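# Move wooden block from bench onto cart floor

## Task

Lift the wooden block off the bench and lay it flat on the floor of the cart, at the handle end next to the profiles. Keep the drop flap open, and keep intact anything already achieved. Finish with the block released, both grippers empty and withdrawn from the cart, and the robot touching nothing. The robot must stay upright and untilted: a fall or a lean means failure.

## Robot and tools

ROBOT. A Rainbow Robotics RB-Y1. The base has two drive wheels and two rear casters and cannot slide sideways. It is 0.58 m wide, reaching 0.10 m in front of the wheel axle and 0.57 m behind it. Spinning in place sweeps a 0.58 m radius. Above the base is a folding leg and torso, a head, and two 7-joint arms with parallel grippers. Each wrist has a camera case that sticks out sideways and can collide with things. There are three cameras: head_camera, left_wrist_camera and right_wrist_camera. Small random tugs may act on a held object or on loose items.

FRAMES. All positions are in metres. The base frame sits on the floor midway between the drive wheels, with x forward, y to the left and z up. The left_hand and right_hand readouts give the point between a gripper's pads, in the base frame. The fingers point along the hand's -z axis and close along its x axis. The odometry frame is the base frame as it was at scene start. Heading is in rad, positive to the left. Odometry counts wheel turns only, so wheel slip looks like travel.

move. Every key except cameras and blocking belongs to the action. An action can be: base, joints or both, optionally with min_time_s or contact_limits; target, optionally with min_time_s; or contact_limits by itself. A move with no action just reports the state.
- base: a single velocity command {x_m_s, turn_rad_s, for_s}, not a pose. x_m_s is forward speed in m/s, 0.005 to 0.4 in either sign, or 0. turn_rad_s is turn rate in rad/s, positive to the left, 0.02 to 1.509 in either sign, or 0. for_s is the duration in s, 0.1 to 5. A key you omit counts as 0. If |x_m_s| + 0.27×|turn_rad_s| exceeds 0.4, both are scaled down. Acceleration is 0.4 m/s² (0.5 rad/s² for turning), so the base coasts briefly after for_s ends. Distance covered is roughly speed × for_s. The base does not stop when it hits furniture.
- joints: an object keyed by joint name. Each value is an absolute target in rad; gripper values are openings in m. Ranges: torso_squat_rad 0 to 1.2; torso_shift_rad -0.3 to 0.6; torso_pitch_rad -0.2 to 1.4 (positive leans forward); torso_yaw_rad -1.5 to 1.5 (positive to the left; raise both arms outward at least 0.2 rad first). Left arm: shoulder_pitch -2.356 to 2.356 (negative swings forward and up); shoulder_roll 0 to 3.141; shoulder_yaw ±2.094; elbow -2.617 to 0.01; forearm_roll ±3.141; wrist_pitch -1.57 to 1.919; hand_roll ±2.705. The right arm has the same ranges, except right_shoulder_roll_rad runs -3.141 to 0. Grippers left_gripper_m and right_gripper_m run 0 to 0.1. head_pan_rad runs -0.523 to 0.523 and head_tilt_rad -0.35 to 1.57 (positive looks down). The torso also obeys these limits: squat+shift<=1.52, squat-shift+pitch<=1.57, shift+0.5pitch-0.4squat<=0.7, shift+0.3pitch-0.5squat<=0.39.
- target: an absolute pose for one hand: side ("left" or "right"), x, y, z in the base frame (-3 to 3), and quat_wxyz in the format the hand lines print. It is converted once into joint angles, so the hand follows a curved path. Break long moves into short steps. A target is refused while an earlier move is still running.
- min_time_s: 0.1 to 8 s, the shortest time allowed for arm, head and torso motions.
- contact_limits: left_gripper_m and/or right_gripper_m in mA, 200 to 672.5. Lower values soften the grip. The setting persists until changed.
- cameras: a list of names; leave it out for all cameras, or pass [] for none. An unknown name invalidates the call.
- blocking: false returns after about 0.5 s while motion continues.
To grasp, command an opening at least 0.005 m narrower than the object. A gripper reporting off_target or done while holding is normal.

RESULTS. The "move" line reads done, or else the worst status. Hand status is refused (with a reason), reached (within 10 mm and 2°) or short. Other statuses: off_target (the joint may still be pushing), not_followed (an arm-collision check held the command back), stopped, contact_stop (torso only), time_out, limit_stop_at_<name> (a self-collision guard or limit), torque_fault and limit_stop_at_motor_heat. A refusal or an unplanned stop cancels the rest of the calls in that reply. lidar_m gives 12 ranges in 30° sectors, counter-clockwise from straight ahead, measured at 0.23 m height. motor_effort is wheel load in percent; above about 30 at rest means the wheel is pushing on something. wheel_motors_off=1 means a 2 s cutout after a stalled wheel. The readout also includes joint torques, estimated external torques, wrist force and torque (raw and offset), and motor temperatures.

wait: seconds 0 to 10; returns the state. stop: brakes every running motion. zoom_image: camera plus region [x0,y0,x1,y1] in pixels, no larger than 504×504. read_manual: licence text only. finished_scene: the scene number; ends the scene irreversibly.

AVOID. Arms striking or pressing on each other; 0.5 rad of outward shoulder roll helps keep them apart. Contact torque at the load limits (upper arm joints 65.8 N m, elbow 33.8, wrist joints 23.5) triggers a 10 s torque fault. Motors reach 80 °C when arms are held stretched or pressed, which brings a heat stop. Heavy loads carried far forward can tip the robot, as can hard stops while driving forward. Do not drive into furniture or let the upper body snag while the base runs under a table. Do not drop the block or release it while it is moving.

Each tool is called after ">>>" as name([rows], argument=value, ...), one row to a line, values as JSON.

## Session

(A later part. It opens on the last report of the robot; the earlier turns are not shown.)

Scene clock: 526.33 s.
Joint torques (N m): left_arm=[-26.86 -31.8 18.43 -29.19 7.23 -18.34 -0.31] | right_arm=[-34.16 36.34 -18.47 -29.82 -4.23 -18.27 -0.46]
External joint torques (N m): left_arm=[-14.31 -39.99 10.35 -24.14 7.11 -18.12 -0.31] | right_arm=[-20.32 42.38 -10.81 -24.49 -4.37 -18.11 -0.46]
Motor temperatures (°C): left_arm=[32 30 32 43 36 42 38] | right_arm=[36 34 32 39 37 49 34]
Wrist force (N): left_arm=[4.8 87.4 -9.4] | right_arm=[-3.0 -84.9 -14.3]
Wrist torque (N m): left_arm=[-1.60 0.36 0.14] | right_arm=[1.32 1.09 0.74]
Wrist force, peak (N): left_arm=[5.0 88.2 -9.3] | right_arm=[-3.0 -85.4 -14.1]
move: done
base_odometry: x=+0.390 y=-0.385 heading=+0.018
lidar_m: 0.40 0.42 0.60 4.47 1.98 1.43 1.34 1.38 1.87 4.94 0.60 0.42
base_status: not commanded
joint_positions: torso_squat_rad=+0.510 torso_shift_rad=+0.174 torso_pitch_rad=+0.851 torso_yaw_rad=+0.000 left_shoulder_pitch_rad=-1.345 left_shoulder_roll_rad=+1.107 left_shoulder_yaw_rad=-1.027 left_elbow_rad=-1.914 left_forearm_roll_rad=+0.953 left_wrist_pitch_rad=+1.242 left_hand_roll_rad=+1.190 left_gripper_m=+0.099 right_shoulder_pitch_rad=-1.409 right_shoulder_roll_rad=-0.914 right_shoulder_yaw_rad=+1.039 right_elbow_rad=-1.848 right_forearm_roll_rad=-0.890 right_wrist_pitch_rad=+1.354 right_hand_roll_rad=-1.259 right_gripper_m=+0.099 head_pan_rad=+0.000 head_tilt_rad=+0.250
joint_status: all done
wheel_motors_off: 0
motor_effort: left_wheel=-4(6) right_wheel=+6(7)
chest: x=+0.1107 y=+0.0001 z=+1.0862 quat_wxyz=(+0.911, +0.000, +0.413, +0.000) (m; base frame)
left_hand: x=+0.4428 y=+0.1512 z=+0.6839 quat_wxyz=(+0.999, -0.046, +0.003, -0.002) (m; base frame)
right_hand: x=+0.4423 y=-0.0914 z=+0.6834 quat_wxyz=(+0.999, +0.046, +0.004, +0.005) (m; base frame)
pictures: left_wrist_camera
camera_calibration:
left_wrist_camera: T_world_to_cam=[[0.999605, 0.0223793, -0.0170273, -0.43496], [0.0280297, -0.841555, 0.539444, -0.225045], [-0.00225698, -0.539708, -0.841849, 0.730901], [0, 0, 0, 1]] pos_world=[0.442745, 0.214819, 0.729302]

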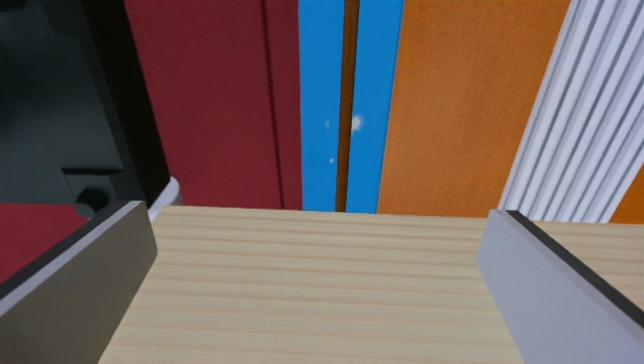

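>>> move(base={"x_m_s":0.08,"for_s":1.467})

Scene clock: 529.47 s.
Joint torques (N m): left_arm=[-26.76 -31.98 19.07 -29.44 7.36 -18.42 -0.3] | right_arm=[-34.84 36.14 -18.71 -30.09 -4.39 -18.5 -0.6]
External joint torques (N m): left_arm=[-14.21 -40.16 10.99 -24.38 7.24 -18.2 -0.3] | right_arm=[-21 42.17 -11.05 -24.76 -4.54 -18.33 -0.6]
Motor temperatures (°C): left_arm=[32 30 32 43 36 43 37] | right_arm=[36 34 32 39 37 50 34]
Wrist force (N): left_arm=[3.8 86.4 -9.0] | right_arm=[-2.7 -84.2 -14.3]
Wrist torque (N m): left_arm=[-1.57 0.27 0.09] | right_arm=[1.33 1.12 0.66]
Wrist force, peak (N): left_arm=[4.5 88.3 -9.7] | right_arm=[-3.3 -85.6 -14.5]
move: done
base_odometry: x=+0.507 y=-0.383 heading=+0.017
lidar_m: 0.29 0.31 0.41 1.72 2.15 1.54 1.45 1.50 2.04 4.58 0.44 0.30
base_status: done (sent for 1.47 of 1.47 s)
joint_positions: torso_squat_rad=+0.510 torso_shift_rad=+0.174 torso_pitch_rad=+0.851 torso_yaw_rad=+0.000 left_shoulder_pitch_rad=-1.345 left_shoulder_roll_rad=+1.107 left_shoulder_yaw_rad=-1.027 left_elbow_rad=-1.914 left_forearm_roll_rad=+0.953 left_wrist_pitch_rad=+1.242 left_hand_roll_rad=+1.190 left_gripper_m=+0.099 right_shoulder_pitch_rad=-1.409 right_shoulder_roll_rad=-0.914 right_shoulder_yaw_rad=+1.039 right_elbow_rad=-1.848 right_forearm_roll_rad=-0.890 right_wrist_pitch_rad=+1.354 right_hand_roll_rad=-1.259 right_gripper_m=+0.099 head_pan_rad=+0.000 head_tilt_rad=+0.250
joint_status: not commanded
wheel_motors_off: 0
motor_effort: left_wheel=-12(26) right_wheel=+9(27)
chest: x=+0.1107 y=+0.0001 z=+1.0862 quat_wxyz=(+0.911, +0.000, +0.413, +0.000) (m; base frame)
left_hand: x=+0.4428 y=+0.1513 z=+0.6838 quat_wxyz=(+0.999, -0.046, +0.003, -0.002) (m; base frame)
right_hand: x=+0.4422 y=-0.0914 z=+0.6833 quat_wxyz=(+0.999, +0.046, +0.004, +0.005) (m; base frame)
pictures: head_camera, left_wrist_camera, right_wrist_camera
camera_calibration:
head_camera: T_world_to_cam=[[-0.0135536, -0.999504, -0.0284386, 0.0370385], [-0.864189, 0.026016, -0.502494, 0.893573], [0.502984, 0.0177657, -0.864113, 0.844749], [0, 0, 0, 1]] pos_world=[0.347823, -0.00123466, 1.18003]
left_wrist_camera: T_world_to_cam=[[0.999601, 0.0223687, -0.0172743, -0.434718], [0.0281538, -0.841632, 0.539318, -0.224893], [-0.00247471, -0.539589, -0.841925, 0.730952], [0, 0, 0, 1]] pos_world=[0.442685, 0.214861, 0.729186]
right_wrist_camera: T_world_to_cam=[[-0.999099, -0.0364881, -0.0216564, 0.451989], [-0.0422648, 0.810685, 0.583956, -0.279114], [-0.00375088, 0.584345, -0.811497, 0.681747], [0, 0, 0, 1]] pos_world=[0.442342, -0.15561, 0.726014]

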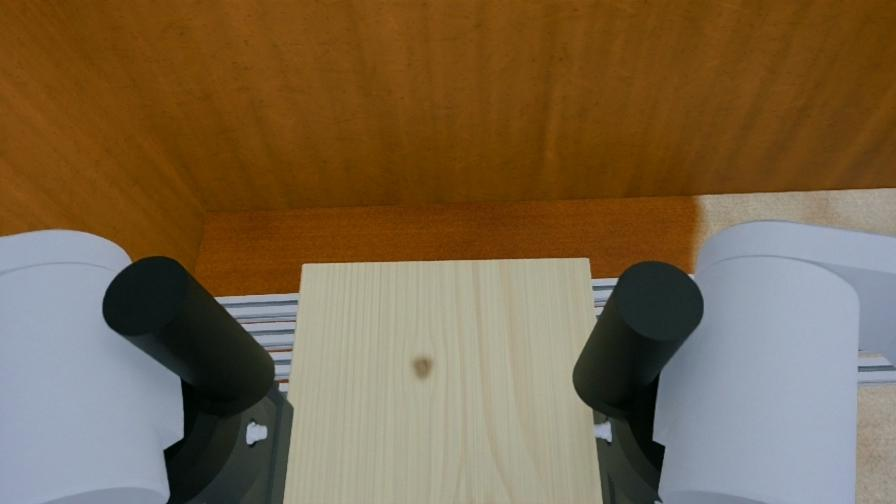

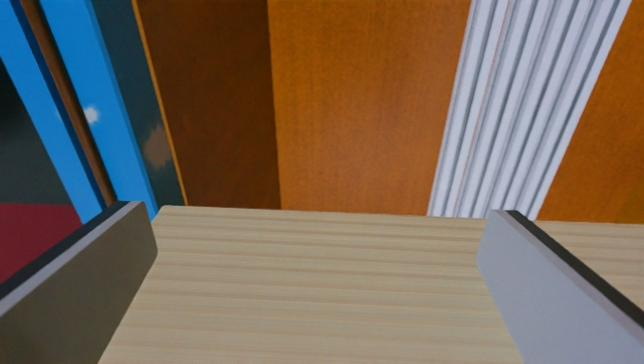

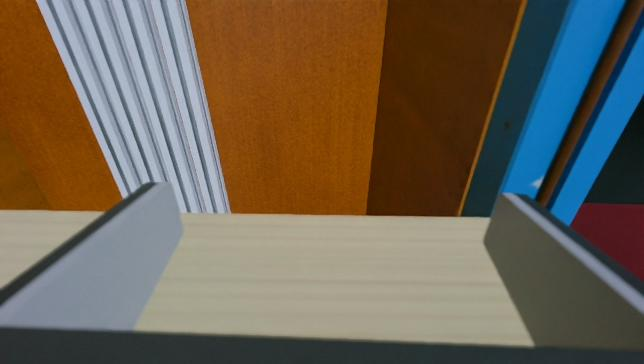

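>>> move(joints={"torso_squat_rad":0.7,"torso_shift_rad":0.197}, min_time_s=2.5, cameras=["left_wrist_camera"])

>>> move(joints={"torso_squat_rad":0.85,"torso_shift_rad":0.229}, min_time_s=2.5, cameras=["left_wrist_camera","right_wrist_camera"])

Scene clock: 535.67 s.
Joint torques (N m): left_arm=[-26.9 -31.98 19.2 -29.29 7.35 -18.36 -0.23] | right_arm=[-35.07 36.16 -19.06 -30.15 -4.5 -18.28 -0.65]
External joint torques (N m): left_arm=[-14.35 -40.16 11.13 -24.23 7.24 -18.14 -0.23] | right_arm=[-21.23 42.2 -11.4 -24.82 -4.65 -18.11 -0.65]
Motor temperatures (°C): left_arm=[32 30 32 43 36 44 37] | right_arm=[36 34 32 40 37 51 34]
Wrist force (N): left_arm=[4.0 86.4 -10.1] | right_arm=[-3.1 -83.8 -14.2]
Wrist torque (N m): left_arm=[-1.59 0.34 0.09] | right_arm=[1.26 1.06 0.64]
Wrist force, peak (N): left_arm=[4.4 87.4 -8.7] | right_arm=[-3.1 -84.8 -13.8]
move: done
base_odometry: x=+0.507 y=-0.383 heading=+0.017
lidar_m: 0.29 0.30 0.43 1.73 2.15 1.56 1.45 1.50 2.03 4.60 0.42 0.31
base_status: not commanded
joint_positions: torso_squat_rad=+0.700 torso_shift_rad=+0.197 torso_pitch_rad=+0.851 torso_yaw_rad=+0.000 left_shoulder_pitch_rad=-1.345 left_shoulder_roll_rad=+1.107 left_shoulder_yaw_rad=-1.027 left_elbow_rad=-1.914 left_forearm_roll_rad=+0.953 left_wrist_pitch_rad=+1.242 left_hand_roll_rad=+1.190 left_gripper_m=+0.099 right_shoulder_pitch_rad=-1.409 right_shoulder_roll_rad=-0.914 right_shoulder_yaw_rad=+1.039 right_elbow_rad=-1.848 right_forearm_roll_rad=-0.890 right_wrist_pitch_rad=+1.354 right_hand_roll_rad=-1.259 right_gripper_m=+0.099 head_pan_rad=+0.000 head_tilt_rad=+0.250
joint_status: all done
wheel_motors_off: 0
motor_effort: left_wheel=-10(12) right_wheel=+10(13)
chest: x=+0.1096 y=+0.0001 z=+1.0096 quat_wxyz=(+0.911, +0.000, +0.413, +0.000) (m; base frame)
left_hand: x=+0.4417 y=+0.1513 z=+0.6073 quat_wxyz=(+0.999, -0.046, +0.003, -0.002) (m; base frame)
right_hand: x=+0.4412 y=-0.0914 z=+0.6068 quat_wxyz=(+0.999, +0.046, +0.004, +0.005) (m; base frame)
pictures: left_wrist_camera
camera_calibration:
left_wrist_camera: T_world_to_cam=[[0.999604, 0.0223689, -0.0170704, -0.435153], [0.0280439, -0.841632, 0.539324, -0.183556], [-0.00230293, -0.539589, -0.841926, 0.666442], [0, 0, 0, 1]] pos_world=[0.441663, 0.214852, 0.652662]

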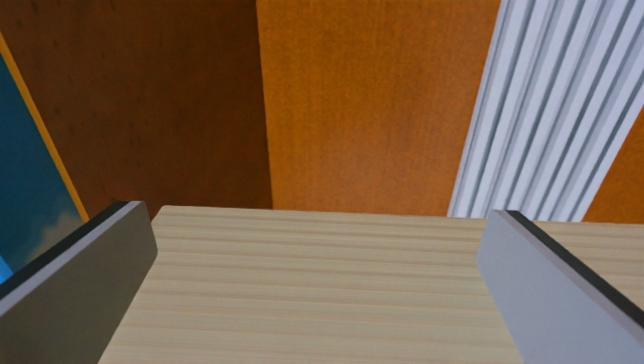

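Scene clock: 538.47 s.
Joint torques (N m): left_arm=[-27.04 -32 18.91 -29.42 7.38 -18.3 -0.37] | right_arm=[-34.62 35.92 -18.64 -30.06 -4.4 -18.34 -0.61]
External joint torques (N m): left_arm=[-14.49 -40.18 10.84 -24.36 7.27 -18.09 -0.37] | right_arm=[-20.78 41.95 -10.98 -24.73 -4.55 -18.17 -0.61]
Motor temperatures (°C): left_arm=[32 30 32 44 36 44 37] | right_arm=[36 34 32 40 37 52 34]
Wrist force (N): left_arm=[3.6 86.0 -8.8] | right_arm=[-2.9 -84.4 -13.8]
Wrist torque (N m): left_arm=[-1.56 0.25 0.06] | right_arm=[1.31 1.07 0.67]
Wrist force, peak (N): left_arm=[4.5 87.1 -9.1] | right_arm=[-2.8 -84.7 -14.0]
move: done
base_odometry: x=+0.507 y=-0.383 heading=+0.017
lidar_m: 0.29 0.30 0.43 1.75 2.16 1.56 1.45 1.50 2.04 4.58 0.42 0.31
base_status: not commanded
joint_positions: torso_squat_rad=+0.850 torso_shift_rad=+0.229 torso_pitch_rad=+0.851 torso_yaw_rad=+0.000 left_shoulder_pitch_rad=-1.345 left_shoulder_roll_rad=+1.107 left_shoulder_yaw_rad=-1.027 left_elbow_rad=-1.914 left_forearm_roll_rad=+0.953 left_wrist_pitch_rad=+1.242 left_hand_roll_rad=+1.190 left_gripper_m=+0.099 right_shoulder_pitch_rad=-1.409 right_shoulder_roll_rad=-0.914 right_shoulder_yaw_rad=+1.039 right_elbow_rad=-1.848 right_forearm_roll_rad=-0.890 right_wrist_pitch_rad=+1.354 right_hand_roll_rad=-1.259 right_gripper_m=+0.099 head_pan_rad=+0.000 head_tilt_rad=+0.250
joint_status: all done
wheel_motors_off: 0
motor_effort: left_wheel=-11(11) right_wheel=+10(12)
chest: x=+0.1096 y=+0.0001 z=+0.9345 quat_wxyz=(+0.911, +0.000, +0.413, +0.000) (m; base frame)
left_hand: x=+0.4418 y=+0.1513 z=+0.5322 quat_wxyz=(+0.999, -0.046, +0.003, -0.002) (m; base frame)
right_hand: x=+0.4412 y=-0.0914 z=+0.5317 quat_wxyz=(+0.999, +0.046, +0.004, +0.005) (m; base frame)
pictures: left_wrist_camera, right_wrist_camera
camera_calibration:
left_wrist_camera: T_world_to_cam=[[0.999604, 0.022369, -0.0170541, -0.436505], [0.0280352, -0.841632, 0.539324, -0.143062], [-0.00228915, -0.539588, -0.841926, 0.603209], [0, 0, 0, 1]] pos_world=[0.441724, 0.214844, 0.57757]
right_wrist_camera: T_world_to_cam=[[-0.999095, -0.0364881, -0.0218765, 0.447869], [-0.0423934, 0.810685, 0.583946, -0.190541], [-0.00357216, 0.584345, -0.811497, 0.558639], [0, 0, 0, 1]] pos_world=[0.441381, -0.155627, 0.574398]

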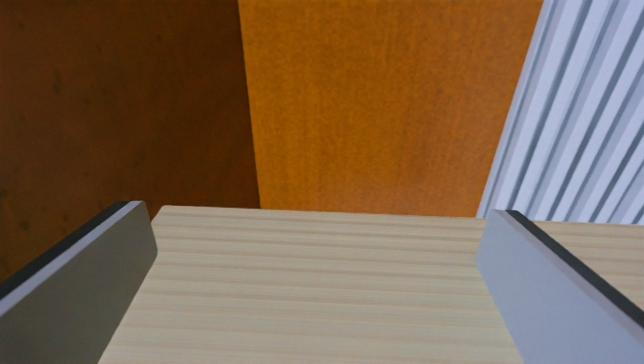

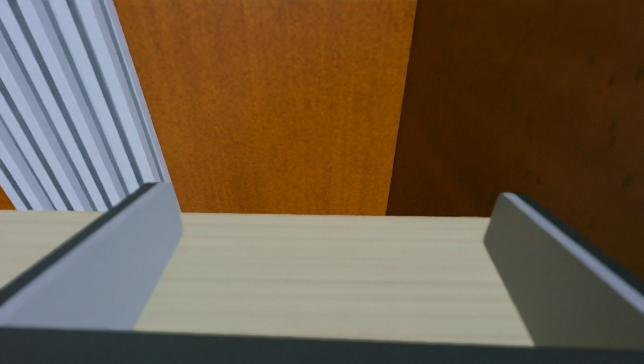

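>>> move(base={"x_m_s":-0.02,"for_s":0.267}, joints={"torso_squat_rad":0.98,"torso_shift_rad":0.268}, min_time_s=2.5)

Scene clock: 542.63 s.
Joint torques (N m): left_arm=[-26.92 -32.09 19.13 -29.38 7.29 -18.39 -0.34] | right_arm=[-35.01 35.97 -18.95 -30.14 -4.33 -18.36 -0.61]
External joint torques (N m): left_arm=[-14.36 -40.27 11.05 -24.32 7.18 -18.17 -0.34] | right_arm=[-21.17 42 -11.29 -24.81 -4.48 -18.2 -0.61]
Motor temperatures (°C): left_arm=[32 30 32 44 36 45 37] | right_arm=[36 34 32 40 37 53 34]
Wrist force (N): left_arm=[4.0 86.6 -9.9] | right_arm=[-2.8 -83.5 -14.3]
Wrist torque (N m): left_arm=[-1.61 0.30 0.08] | right_arm=[1.26 1.08 0.66]
Wrist force, peak (N): left_arm=[2.5 87.2 -8.7] | right_arm=[-3.0 -85.0 -14.0]
move: done
base_odometry: x=+0.502 y=-0.383 heading=+0.016
lidar_m: 0.29 0.31 0.44 4.04 2.15 1.55 1.45 1.50 2.04 4.61 0.45 0.31
base_status: done (sent for 0.27 of 0.27 s)
joint_positions: torso_squat_rad=+0.980 torso_shift_rad=+0.268 torso_pitch_rad=+0.851 torso_yaw_rad=+0.000 left_shoulder_pitch_rad=-1.345 left_shoulder_roll_rad=+1.107 left_shoulder_yaw_rad=-1.027 left_elbow_rad=-1.914 left_forearm_roll_rad=+0.953 left_wrist_pitch_rad=+1.242 left_hand_roll_rad=+1.190 left_gripper_m=+0.099 right_shoulder_pitch_rad=-1.409 right_shoulder_roll_rad=-0.914 right_shoulder_yaw_rad=+1.039 right_elbow_rad=-1.848 right_forearm_roll_rad=-0.890 right_wrist_pitch_rad=+1.354 right_hand_roll_rad=-1.259 right_gripper_m=+0.099 head_pan_rad=+0.000 head_tilt_rad=+0.250
joint_status: all done
wheel_motors_off: 0
motor_effort: left_wheel=-7(24) right_wheel=+6(13)
chest: x=+0.1080 y=+0.0001 z=+0.8606 quat_wxyz=(+0.911, +0.000, +0.413, +0.000) (m; base frame)
left_hand: x=+0.4401 y=+0.1513 z=+0.4583 quat_wxyz=(+0.999, -0.046, +0.003, -0.002) (m; base frame)
right_hand: x=+0.4395 y=-0.0915 z=+0.4577 quat_wxyz=(+0.999, +0.046, +0.004, +0.005) (m; base frame)
pictures: head_camera, left_wrist_camera, right_wrist_camera
camera_calibration:
head_camera: T_world_to_cam=[[-0.0135457, -0.999504, -0.028443, 0.0305635], [-0.864073, 0.0260155, -0.502694, 0.778043], [0.503185, 0.0177675, -0.863996, 0.651023], [0, 0, 0, 1]] pos_world=[0.345114, -0.00125984, 0.954469]
left_wrist_camera: T_world_to_cam=[[0.999603, 0.0223806, -0.0171276, -0.436057], [0.0280845, -0.841665, 0.53927, -0.103108], [-0.00234655, -0.539537, -0.841959, 0.54099], [0, 0, 0, 1]] pos_world=[0.440049, 0.214861, 0.503625]
right_wrist_camera: T_world_to_cam=[[-0.999095, -0.0364991, -0.0218232, 0.444557], [-0.0423713, 0.8107, 0.583927, -0.14742], [-0.00362072, 0.584324, -0.811513, 0.498667], [0, 0, 0, 1]] pos_world=[0.439714, -0.155644, 0.500459]

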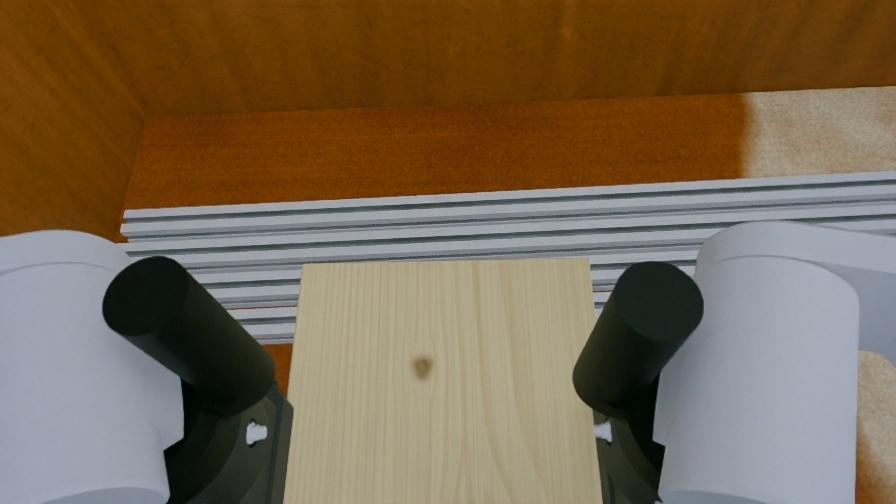

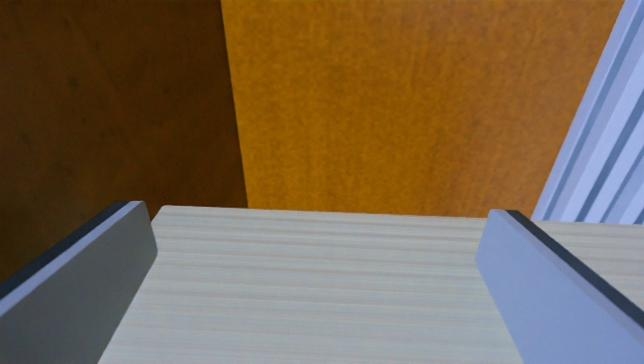

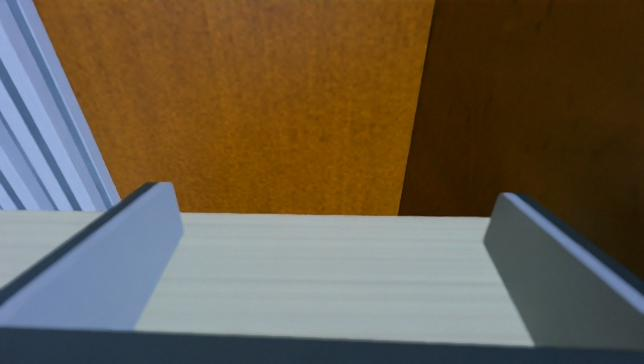

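>>> move(joints={"left_shoulder_pitch_rad":-1.321,"left_shoulder_roll_rad":1.038,"left_shoulder_yaw_rad":-1.054,"left_elbow_rad":-1.809,"left_forearm_roll_rad":0.909,"left_wrist_pitch_rad":1.170,"left_hand_roll_rad":1.150,"right_shoulder_pitch_rad":-1.383,"right_shoulder_roll_rad":-0.856,"right_shoulder_yaw_rad":1.065,"right_elbow_rad":-1.743,"right_forearm_roll_rad":-0.847,"right_wrist_pitch_rad":1.271,"right_hand_roll_rad":-1.2155}, min_time_s=2.5, cameras=["left_wrist_camera"])

Scene clock: 547.90 s.
Joint torques (N m): left_arm=[-20.22 -34.69 12.89 -31.91 11 -16.22 0.44] | right_arm=[-15.52 41.43 -7.18 -27.51 -10.43 -14.4 -3.56]
External joint torques (N m): left_arm=[-7.67 -42.64 5.14 -26.73 10.89 -16 0.44] | right_arm=[-1.72 47.21 0.15 -22.09 -10.58 -14.23 -3.56]
Motor temperatures (°C): left_arm=[32 30 32 44 36 45 37] | right_arm=[36 35 32 40 37 53 34]
Wrist force (N): left_arm=[18.3 78.5 -12.9] | right_arm=[21.6 -76.1 4.8]
Wrist torque (N m): left_arm=[-0.53 -0.34 -0.47] | right_arm=[1.38 1.10 3.82]
Wrist force, peak (N): left_arm=[3.4 96.9 -8.8] | right_arm=[-1.9 -94.4 -14.1]
move: done
base_odometry: x=+0.502 y=-0.383 heading=+0.016
lidar_m: 0.29 0.31 0.43 4.06 2.15 1.55 1.45 1.49 2.02 4.62 0.43 0.30
base_status: not commanded
joint_positions: torso_squat_rad=+0.980 torso_shift_rad=+0.268 torso_pitch_rad=+0.850 torso_yaw_rad=+0.000 left_shoulder_pitch_rad=-1.319 left_shoulder_roll_rad=+1.048 left_shoulder_yaw_rad=-1.055 left_elbow_rad=-1.802 left_forearm_roll_rad=+0.906 left_wrist_pitch_rad=+1.174 left_hand_roll_rad=+1.150 left_gripper_m=+0.099 right_shoulder_pitch_rad=-1.383 right_shoulder_roll_rad=-0.868 right_shoulder_yaw_rad=+1.065 right_elbow_rad=-1.737 right_forearm_roll_rad=-0.844 right_wrist_pitch_rad=+1.275 right_hand_roll_rad=-1.215 right_gripper_m=+0.099 head_pan_rad=+0.000 head_tilt_rad=+0.250
joint_status: all done
wheel_motors_off: 0
motor_effort: left_wheel=-14(21) right_wheel=-2(14)
chest: x=+0.1078 y=+0.0001 z=+0.8607 quat_wxyz=(+0.911, +0.000, +0.412, +0.000) (m; base frame)
left_hand: x=+0.4420 y=+0.1515 z=+0.4263 quat_wxyz=(+0.999, -0.047, +0.000, -0.002) (m; base frame)
right_hand: x=+0.4426 y=-0.0910 z=+0.4267 quat_wxyz=(+0.999, +0.047, +0.000, +0.006) (m; base frame)
pictures: left_wrist_camera
camera_calibration:
left_wrist_camera: T_world_to_cam=[[0.999669, 0.0227703, -0.0119641, -0.440722], [0.025626, -0.841474, 0.53969, -0.0848795], [0.00222144, -0.539818, -0.841779, 0.512122], [0, 0, 0, 1]] pos_world=[0.441614, 0.215064, 0.47163]

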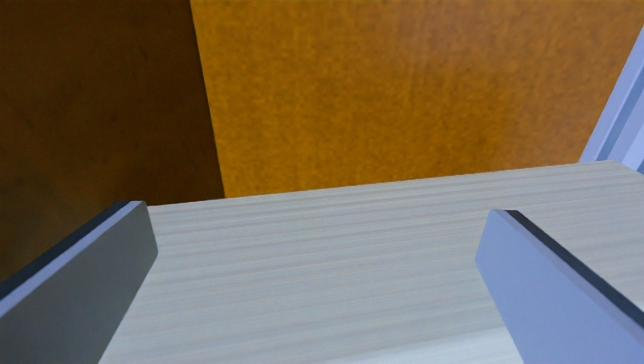

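>>> move(joints={"right_hand_roll_rad":-1.2095}, cameras=["left_wrist_camera","right_wrist_camera"])

Scene clock: 550.03 s.
Joint torques (N m): left_arm=[-20.1 -34.42 12.65 -31.83 11.05 -15.99 0.5] | right_arm=[-15.01 41.1 -6.82 -27.75 -10.55 -13.85 -3.73]
External joint torques (N m): left_arm=[-7.54 -42.36 4.9 -26.65 10.94 -15.77 0.5] | right_arm=[-1.22 46.87 0.51 -22.33 -10.7 -13.68 -3.73]
Motor temperatures (°C): left_arm=[32 30 32 44 36 45 37] | right_arm=[36 35 32 40 37 53 34]
Wrist force (N): left_arm=[18.4 78.3 -12.8] | right_arm=[22.7 -74.1 3.4]
Wrist torque (N m): left_arm=[-0.55 -0.31 -0.51] | right_arm=[1.36 1.07 3.70]
Wrist force, peak (N): left_arm=[18.6 79.8 -13.6] | right_arm=[22.0 -77.1 5.0]
move: done
base_odometry: x=+0.502 y=-0.383 heading=+0.017
lidar_m: 0.29 0.31 0.42 4.04 2.14 1.55 1.45 1.50 2.02 4.63 0.44 0.30
base_status: not commanded
joint_positions: torso_squat_rad=+0.980 torso_shift_rad=+0.268 torso_pitch_rad=+0.850 torso_yaw_rad=+0.000 left_shoulder_pitch_rad=-1.319 left_shoulder_roll_rad=+1.048 left_shoulder_yaw_rad=-1.055 left_elbow_rad=-1.802 left_forearm_roll_rad=+0.906 left_wrist_pitch_rad=+1.174 left_hand_roll_rad=+1.150 left_gripper_m=+0.099 right_shoulder_pitch_rad=-1.383 right_shoulder_roll_rad=-0.868 right_shoulder_yaw_rad=+1.065 right_elbow_rad=-1.737 right_forearm_roll_rad=-0.844 right_wrist_pitch_rad=+1.274 right_hand_roll_rad=-1.209 right_gripper_m=+0.099 head_pan_rad=+0.000 head_tilt_rad=+0.250
joint_status: all done
wheel_motors_off: 0
motor_effort: left_wheel=-14(14) right_wheel=-1(3)
chest: x=+0.1078 y=+0.0001 z=+0.8607 quat_wxyz=(+0.911, +0.000, +0.412, +0.000) (m; base frame)
left_hand: x=+0.4420 y=+0.1514 z=+0.4263 quat_wxyz=(+0.999, -0.047, +0.000, -0.002) (m; base frame)
right_hand: x=+0.4425 y=-0.0909 z=+0.4268 quat_wxyz=(+0.999, +0.047, +0.000, +0.009) (m; base frame)
pictures: left_wrist_camera, right_wrist_camera
camera_calibration:
left_wrist_camera: T_world_to_cam=[[0.999669, 0.0227617, -0.0119563, -0.440717], [0.0256144, -0.841423, 0.539769, -0.0849439], [0.00222574, -0.539897, -0.841728, 0.512095], [0, 0, 0, 1]] pos_world=[0.441608, 0.215036, 0.471626]
right_wrist_camera: T_world_to_cam=[[-0.998565, -0.044014, -0.030514, 0.449674], [-0.0535459, 0.808938, 0.585451, -0.125565], [-0.00108411, 0.586244, -0.810134, 0.471659], [0, 0, 0, 1]] pos_world=[0.442817, -0.155141, 0.469341]

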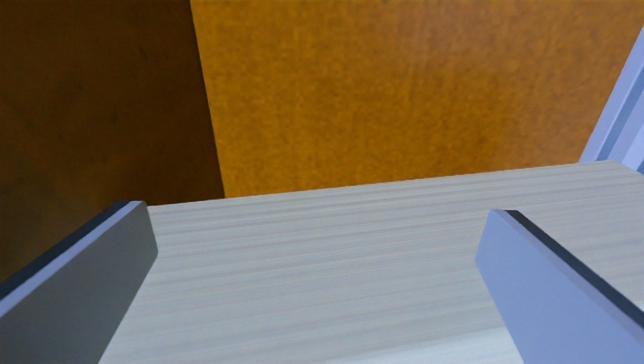

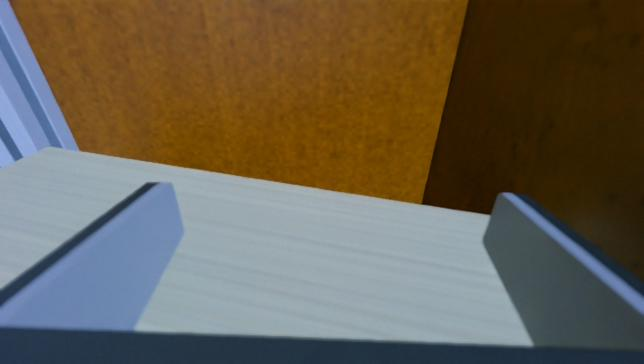

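>>> move(joints={"head_tilt_rad":0.6}, cameras=["head_camera"])

>>> move(base={"x_m_s":0.02,"for_s":0.3})

Scene clock: 556.00 s.
Joint torques (N m): left_arm=[-20.26 -34.16 12.6 -31.77 11.08 -16.06 0.49] | right_arm=[-15.49 41.06 -7.28 -27.57 -10.49 -13.87 -3.53]
External joint torques (N m): left_arm=[-7.71 -42.1 4.85 -26.59 10.97 -15.84 0.49] | right_arm=[-1.69 46.84 0.05 -22.14 -10.64 -13.69 -3.53]
Motor temperatures (°C): left_arm=[32 30 32 44 37 45 37] | right_arm=[36 35 32 41 38 52 34]
Wrist force (N): left_arm=[18.1 78.7 -12.0] | right_arm=[22.9 -74.5 4.4]
Wrist torque (N m): left_arm=[-0.63 -0.35 -0.50] | right_arm=[1.34 1.09 3.70]
Wrist force, peak (N): left_arm=[18.5 79.1 -13.0] | right_arm=[22.8 -75.1 4.5]
move: done
base_odometry: x=+0.502 y=-0.383 heading=+0.017
lidar_m: 0.30 0.31 0.42 4.05 2.15 1.56 1.44 1.51 2.02 4.62 0.44 0.31
base_status: not commanded
joint_positions: torso_squat_rad=+0.980 torso_shift_rad=+0.268 torso_pitch_rad=+0.850 torso_yaw_rad=+0.000 left_shoulder_pitch_rad=-1.319 left_shoulder_roll_rad=+1.048 left_shoulder_yaw_rad=-1.055 left_elbow_rad=-1.802 left_forearm_roll_rad=+0.906 left_wrist_pitch_rad=+1.174 left_hand_roll_rad=+1.150 left_gripper_m=+0.099 right_shoulder_pitch_rad=-1.383 right_shoulder_roll_rad=-0.868 right_shoulder_yaw_rad=+1.065 right_elbow_rad=-1.737 right_forearm_roll_rad=-0.844 right_wrist_pitch_rad=+1.274 right_hand_roll_rad=-1.209 right_gripper_m=+0.099 head_pan_rad=+0.000 head_tilt_rad=+0.600
joint_status: all done
wheel_motors_off: 0
motor_effort: left_wheel=-14(15) right_wheel=-2(4)
chest: x=+0.1078 y=+0.0001 z=+0.8607 quat_wxyz=(+0.911, +0.000, +0.412, +0.000) (m; base frame)
left_hand: x=+0.4420 y=+0.1514 z=+0.4263 quat_wxyz=(+0.999, -0.047, +0.000, -0.002) (m; base frame)
right_hand: x=+0.4425 y=-0.0909 z=+0.4268 quat_wxyz=(+0.999, +0.047, +0.000, +0.009) (m; base frame)
pictures: head_camera
camera_calibration:
head_camera: T_world_to_cam=[[-0.0224459, -0.999504, -0.0220718, 0.0268043], [-0.983948, 0.0259953, -0.176552, 0.492279], [0.177038, 0.0177546, -0.984044, 0.857449], [0, 0, 0, 1]] pos_world=[0.333177, -0.00122962, 0.931272]

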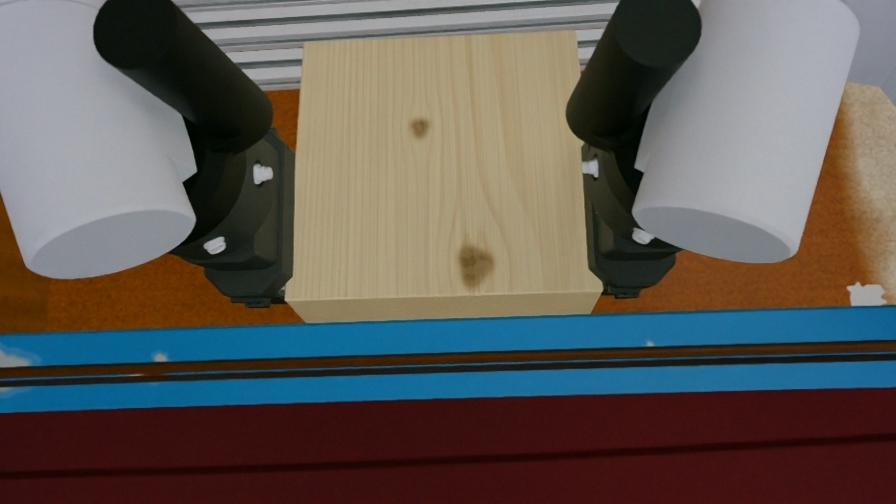

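Scene clock: 556.77 s.
Joint torques (N m): left_arm=[-23.76 -31.76 17.03 -30.17 9.37 -16.52 1.84] | right_arm=[-23.77 36.91 -13.36 -28.6 -9.07 -14.43 -3.68]
External joint torques (N m): left_arm=[-11.24 -39.69 9.3 -24.97 9.26 -16.3 1.84] | right_arm=[-10.04 42.67 -6.06 -23.17 -9.22 -14.26 -3.68]
Motor temperatures (°C): left_arm=[32 30 32 44 37 45 37] | right_arm=[36 35 32 41 38 52 34]
Wrist force (N): left_arm=[9.9 77.9 -12.9] | right_arm=[10.3 -74.0 -10.0]
Wrist torque (N m): left_arm=[-0.77 0.55 -1.99] | right_arm=[1.21 0.07 3.85]
Wrist force, peak (N): left_arm=[18.2 79.2 -14.0] | right_arm=[21.7 -74.2 1.1]
move: done
base_odometry: x=+0.508 y=-0.383 heading=+0.016
lidar_m: 0.29 0.30 0.42 1.72 2.15 1.54 1.45 1.49 2.02 4.62 0.42 0.30
base_status: done (sent for 0.3 of 0.3 s)
joint_positions: torso_squat_rad=+0.980 torso_shift_rad=+0.268 torso_pitch_rad=+0.851 torso_yaw_rad=+0.000 left_shoulder_pitch_rad=-1.318 left_shoulder_roll_rad=+1.048 left_shoulder_yaw_rad=-1.056 left_elbow_rad=-1.803 left_forearm_roll_rad=+0.907 left_wrist_pitch_rad=+1.174 left_hand_roll_rad=+1.150 left_gripper_m=+0.099 right_shoulder_pitch_rad=-1.380 right_shoulder_roll_rad=-0.867 right_shoulder_yaw_rad=+1.067 right_elbow_rad=-1.737 right_forearm_roll_rad=-0.845 right_wrist_pitch_rad=+1.275 right_hand_roll_rad=-1.209 right_gripper_m=+0.099 head_pan_rad=+0.000 head_tilt_rad=+0.600
joint_status: not commanded
wheel_motors_off: 0
motor_effort: left_wheel=-11(20) right_wheel=-2(10)
chest: x=+0.1080 y=+0.0001 z=+0.8606 quat_wxyz=(+0.911, +0.000, +0.413, +0.000) (m; base frame)
left_hand: x=+0.4408 y=+0.1513 z=+0.4256 quat_wxyz=(+0.999, -0.047, +0.002, -0.002) (m; base frame)
right_hand: x=+0.4407 y=-0.0910 z=+0.4255 quat_wxyz=(+0.999, +0.047, +0.002, +0.009) (m; base frame)
pictures: head_camera, left_wrist_camera, right_wrist_camera
camera_calibration:
head_camera: T_world_to_cam=[[-0.0224413, -0.999504, -0.0220775, 0.0268097], [-0.984034, 0.0259832, -0.176076, 0.492006], [0.176563, 0.0177736, -0.984129, 0.857432], [0, 0, 0, 1]] pos_world=[0.333361, -0.00122713, 0.931046]
left_wrist_camera: T_world_to_cam=[[0.99966, 0.0215955, -0.0145953, -0.438286], [0.0260576, -0.841406, 0.539774, -0.0848929], [-0.000623886, -0.539971, -0.841683, 0.512649], [0, 0, 0, 1]] pos_world=[0.440669, 0.214851, 0.470915]
right_wrist_camera: T_world_to_cam=[[-0.998645, -0.0448226, -0.0264235, 0.446062], [-0.0518066, 0.809402, 0.584965, -0.125318], [-0.00483239, 0.585541, -0.810628, 0.472496], [0, 0, 0, 1]] pos_world=[0.441249, -0.15524, 0.468111]

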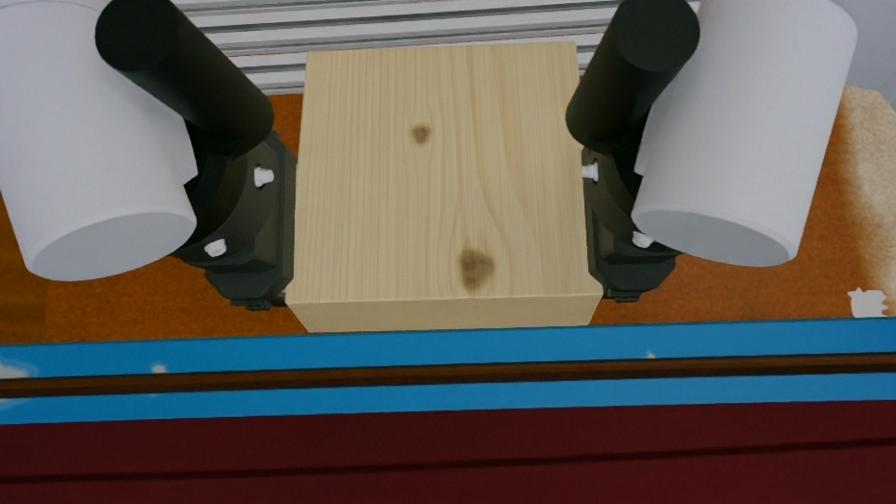

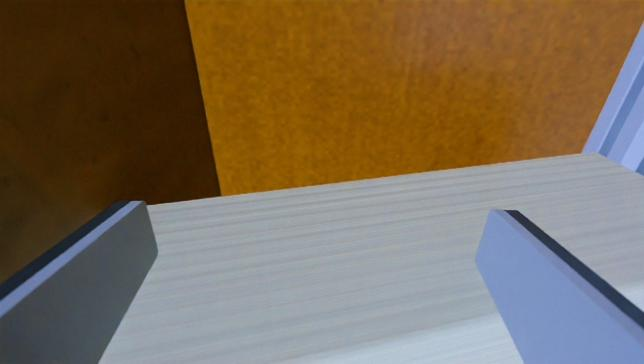

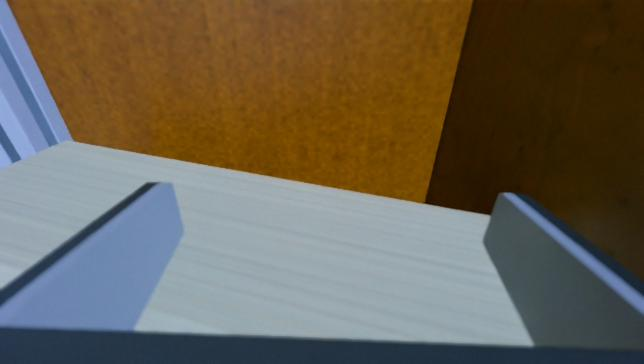

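>>> move(base={"x_m_s":0.02,"for_s":0.233}, joints={"left_hand_roll_rad":1.1455,"right_hand_roll_rad":-1.203})

Scene clock: 561.53 s.
Joint torques (N m): left_arm=[-26.01 -29.38 18.69 -29.19 7.08 -16.63 1.16] | right_arm=[-30.15 34.54 -16.67 -28.41 -5.78 -15.58 -2.08]
External joint torques (N m): left_arm=[-13.51 -37.29 10.97 -23.98 6.97 -16.42 1.16] | right_arm=[-16.45 40.28 -9.39 -22.97 -5.92 -15.41 -2.09]
Motor temperatures (°C): left_arm=[32 30 32 45 37 45 37] | right_arm=[36 35 32 41 38 52 34]
Wrist force (N): left_arm=[4.0 75.5 -12.6] | right_arm=[-5.0 -71.5 -12.8]
Wrist torque (N m): left_arm=[-0.56 1.30 -0.77] | right_arm=[0.58 -0.02 1.73]
Wrist force, peak (N): left_arm=[10.2 79.1 -12.6] | right_arm=[10.8 -74.3 -12.0]
move: done
base_odometry: x=+0.512 y=-0.383 heading=+0.016
lidar_m: 0.27 0.29 0.42 1.72 2.15 1.56 1.46 1.51 2.05 4.58 0.42 0.31
base_status: done (sent for 0.23 of 0.23 s)
joint_positions: torso_squat_rad=+0.980 torso_shift_rad=+0.268 torso_pitch_rad=+0.851 torso_yaw_rad=+0.000 left_shoulder_pitch_rad=-1.317 left_shoulder_roll_rad=+1.047 left_shoulder_yaw_rad=-1.056 left_elbow_rad=-1.803 left_forearm_roll_rad=+0.907 left_wrist_pitch_rad=+1.174 left_hand_roll_rad=+1.145 left_gripper_m=+0.099 right_shoulder_pitch_rad=-1.379 right_shoulder_roll_rad=-0.866 right_shoulder_yaw_rad=+1.067 right_elbow_rad=-1.737 right_forearm_roll_rad=-0.846 right_wrist_pitch_rad=+1.275 right_hand_roll_rad=-1.202 right_gripper_m=+0.099 head_pan_rad=+0.000 head_tilt_rad=+0.600
joint_status: all done
wheel_motors_off: 0
motor_effort: left_wheel=-5(14) right_wheel=+5(15)
chest: x=+0.1080 y=+0.0001 z=+0.8605 quat_wxyz=(+0.911, +0.000, +0.413, +0.000) (m; base frame)
left_hand: x=+0.4401 y=+0.1510 z=+0.4252 quat_wxyz=(+0.999, -0.047, +0.003, -0.004) (m; base frame)
right_hand: x=+0.4394 y=-0.0910 z=+0.4248 quat_wxyz=(+0.999, +0.047, +0.003, +0.012) (m; base frame)
pictures: head_camera, left_wrist_camera, right_wrist_camera
camera_calibration:
head_camera: T_world_to_cam=[[-0.022452, -0.999504, -0.0220793, 0.0268092], [-0.984066, 0.0259908, -0.175893, 0.491864], [0.17638, 0.0177783, -0.984162, 0.857439], [0, 0, 0, 1]] pos_world=[0.333393, -0.00123182, 0.930966]
left_wrist_camera: T_world_to_cam=[[0.999728, 0.0169997, -0.0159452, -0.436306], [0.0229201, -0.841257, 0.540149, -0.0837203], [-0.00423163, -0.540368, -0.841418, 0.51376], [0, 0, 0, 1]] pos_world=[0.44028, 0.214606, 0.470552]
right_wrist_camera: T_world_to_cam=[[-0.998404, -0.0512118, -0.0238078, 0.442879], [-0.0554544, 0.809194, 0.584919, -0.123356], [-0.0106897, 0.585306, -0.810742, 0.47453], [0, 0, 0, 1]] pos_world=[0.440404, -0.155246, 0.467419]

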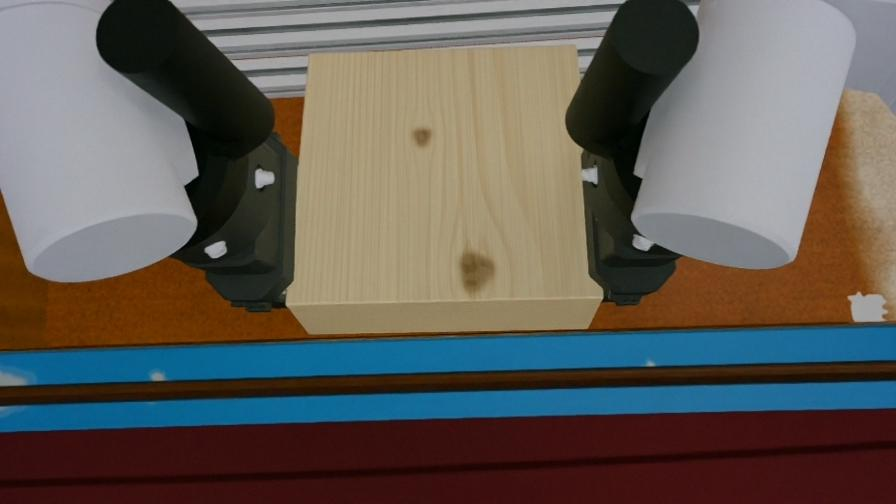

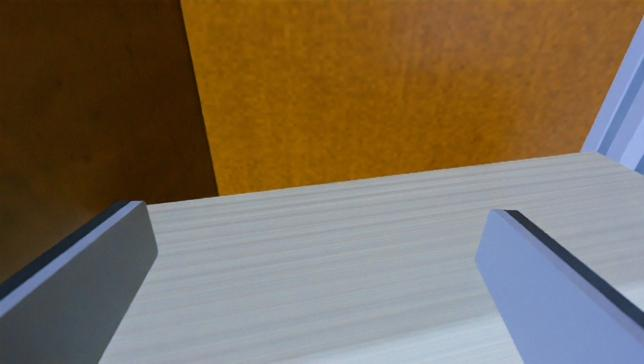

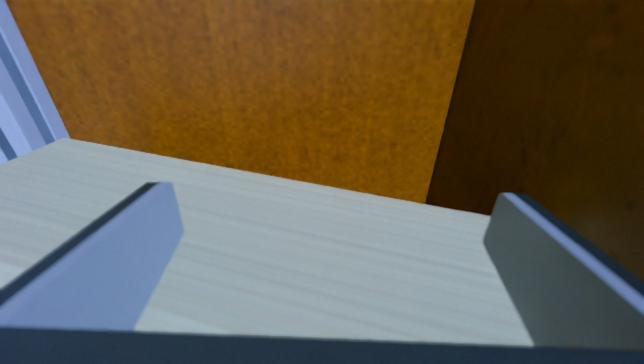

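>>> move(base={"x_m_s":0.03,"for_s":0.267}, joints={"right_hand_roll_rad":-1.2005}, cameras=[])

>>> move(joints={"left_shoulder_pitch_rad":-1.309,"left_shoulder_roll_rad":1.003,"left_shoulder_yaw_rad":-1.067,"left_elbow_rad":-1.744,"left_forearm_roll_rad":0.891,"left_wrist_pitch_rad":1.133,"left_hand_roll_rad":1.121,"right_shoulder_pitch_rad":-1.370,"right_shoulder_roll_rad":-0.827,"right_shoulder_yaw_rad":1.077,"right_elbow_rad":-1.677,"right_forearm_roll_rad":-0.829,"right_wrist_pitch_rad":1.228,"right_hand_roll_rad":-1.175}, min_time_s=2)

Scene clock: 566.07 s.
Joint torques (N m): left_arm=[-26.7 -29.05 19.32 -28.91 6.58 -16.76 0.31] | right_arm=[-31.2 34.69 -16.8 -29.12 -5.39 -15.66 -1.03]
External joint torques (N m): left_arm=[-14.2 -36.96 11.6 -23.71 6.47 -16.54 0.31] | right_arm=[-17.5 40.43 -9.52 -23.68 -5.53 -15.49 -1.03]
Motor temperatures (°C): left_arm=[32 30 32 45 37 45 37] | right_arm=[36 35 32 41 38 52 34]
Wrist force (N): left_arm=[2.4 73.2 -12.0] | right_arm=[-3.5 -70.8 -12.3]
Wrist torque (N m): left_arm=[-0.32 0.89 -0.08] | right_arm=[0.41 0.21 0.70]
Wrist force, peak (N): left_arm=[4.6 75.3 -13.0] | right_arm=[-4.9 -72.2 -13.0]
move: done
base_odometry: x=+0.521 y=-0.382 heading=+0.015
lidar_m: 0.27 0.29 0.41 1.72 2.18 1.58 1.45 1.52 2.06 4.55 0.41 0.28
base_status: done (sent for 0.27 of 0.27 s)
joint_positions: torso_squat_rad=+0.980 torso_shift_rad=+0.268 torso_pitch_rad=+0.851 torso_yaw_rad=+0.000 left_shoulder_pitch_rad=-1.317 left_shoulder_roll_rad=+1.047 left_shoulder_yaw_rad=-1.057 left_elbow_rad=-1.803 left_forearm_roll_rad=+0.907 left_wrist_pitch_rad=+1.174 left_hand_roll_rad=+1.145 left_gripper_m=+0.099 right_shoulder_pitch_rad=-1.379 right_shoulder_roll_rad=-0.866 right_shoulder_yaw_rad=+1.067 right_elbow_rad=-1.737 right_forearm_roll_rad=-0.846 right_wrist_pitch_rad=+1.275 right_hand_roll_rad=-1.200 right_gripper_m=+0.099 head_pan_rad=+0.000 head_tilt_rad=+0.600
joint_status: all done
wheel_motors_off: 0
motor_effort: left_wheel=-4(23) right_wheel=+5(25)
chest: x=+0.1080 y=+0.0001 z=+0.8605 quat_wxyz=(+0.911, +0.000, +0.413, +0.000) (m; base frame)
left_hand: x=+0.4399 y=+0.1509 z=+0.4252 quat_wxyz=(+0.999, -0.047, +0.003, -0.004) (m; base frame)
right_hand: x=+0.4393 y=-0.0911 z=+0.4247 quat_wxyz=(+0.999, +0.047, +0.003, +0.013) (m; base frame)
pictures: none
No camera images: "cameras" was empty.

Scene clock: 568.37 s.
Joint torques (N m): left_arm=[-23.51 -32.44 17.16 -24.86 7.68 -17.81 2.91] | right_arm=[-27.6 37.16 -15.91 -26.63 -6.81 -15.88 -3.93]
External joint torques (N m): left_arm=[-10.99 -40.18 9.64 -19.63 7.56 -17.59 2.92] | right_arm=[-13.91 42.73 -8.83 -21.18 -6.95 -15.71 -3.93]
Motor temperatures (°C): left_arm=[32 30 32 45 37 45 37] | right_arm=[36 35 32 41 38 52 34]
Wrist force (N): left_arm=[-3.7 79.5 9.0] | right_arm=[-3.5 -76.1 -3.7]
Wrist torque (N m): left_arm=[-0.88 -0.23 -2.86] | right_arm=[1.33 0.02 4.18]
Wrist force, peak (N): left_arm=[2.8 80.5 -11.9] | right_arm=[-3.8 -77.1 -12.9]
move: done
base_odometry: x=+0.521 y=-0.382 heading=+0.015
lidar_m: 0.27 0.29 0.41 1.72 2.18 1.57 1.47 1.52 2.05 4.56 0.41 0.29
base_status: not commanded
joint_positions: torso_squat_rad=+0.980 torso_shift_rad=+0.268 torso_pitch_rad=+0.850 torso_yaw_rad=+0.000 left_shoulder_pitch_rad=-1.306 left_shoulder_roll_rad=+1.013 left_shoulder_yaw_rad=-1.069 left_elbow_rad=-1.739 left_forearm_roll_rad=+0.889 left_wrist_pitch_rad=+1.137 left_hand_roll_rad=+1.120 left_gripper_m=+0.099 right_shoulder_pitch_rad=-1.367 right_shoulder_roll_rad=-0.838 right_shoulder_yaw_rad=+1.079 right_elbow_rad=-1.672 right_forearm_roll_rad=-0.827 right_wrist_pitch_rad=+1.232 right_hand_roll_rad=-1.174 right_gripper_m=+0.099 head_pan_rad=+0.000 head_tilt_rad=+0.600
joint_status: all done
wheel_motors_off: 0
motor_effort: left_wheel=-4(8) right_wheel=+4(6)
chest: x=+0.1077 y=+0.0001 z=+0.8607 quat_wxyz=(+0.911, +0.000, +0.412, +0.000) (m; base frame)
left_hand: x=+0.4404 y=+0.1502 z=+0.4089 quat_wxyz=(+0.999, -0.048, +0.002, -0.005) (m; base frame)
right_hand: x=+0.4403 y=-0.0908 z=+0.4084 quat_wxyz=(+0.999, +0.047, +0.002, +0.014) (m; base frame)
pictures: head_camera, left_wrist_camera, right_wrist_camera
camera_calibration:
head_camera: T_world_to_cam=[[-0.0224305, -0.999503, -0.0221394, 0.026848], [-0.983911, 0.0259958, -0.176759, 0.492312], [0.177247, 0.0178184, -0.984005, 0.857474], [0, 0, 0, 1]] pos_world=[0.333009, -0.00124218, 0.931373]
left_wrist_camera: T_world_to_cam=[[0.99978, 0.0149778, -0.0146685, -0.437076], [0.0205355, -0.840469, 0.54147, -0.0751622], [-0.00421838, -0.541652, -0.840592, 0.499429], [0, 0, 0, 1]] pos_world=[0.440631, 0.213892, 0.454103]
right_wrist_camera: T_world_to_cam=[[-0.998174, -0.0542809, -0.0265075, 0.444175], [-0.0595126, 0.808395, 0.585625, -0.112487], [-0.0103597, 0.586133, -0.810149, 0.460786], [0, 0, 0, 1]] pos_world=[0.441443, -0.155038, 0.450954]

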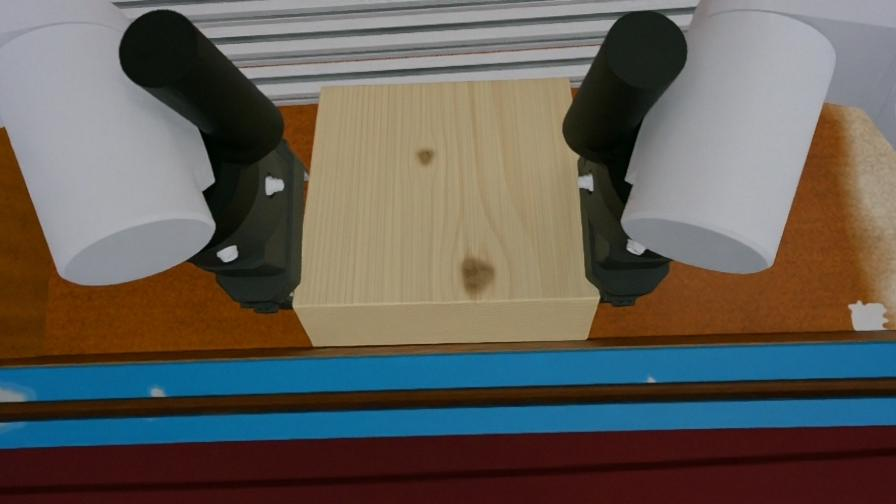

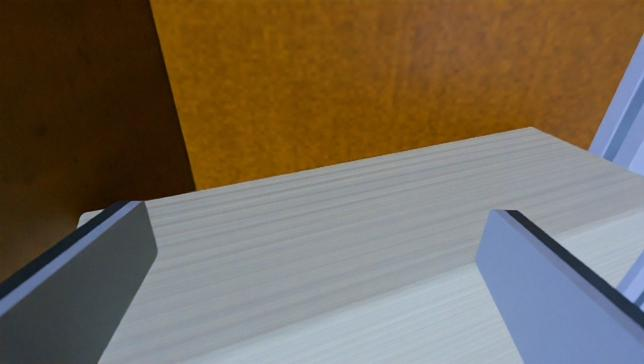

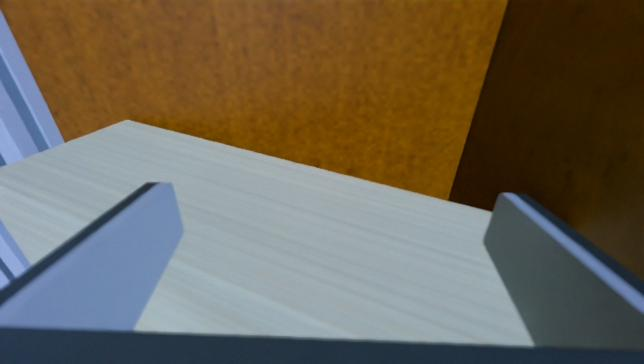

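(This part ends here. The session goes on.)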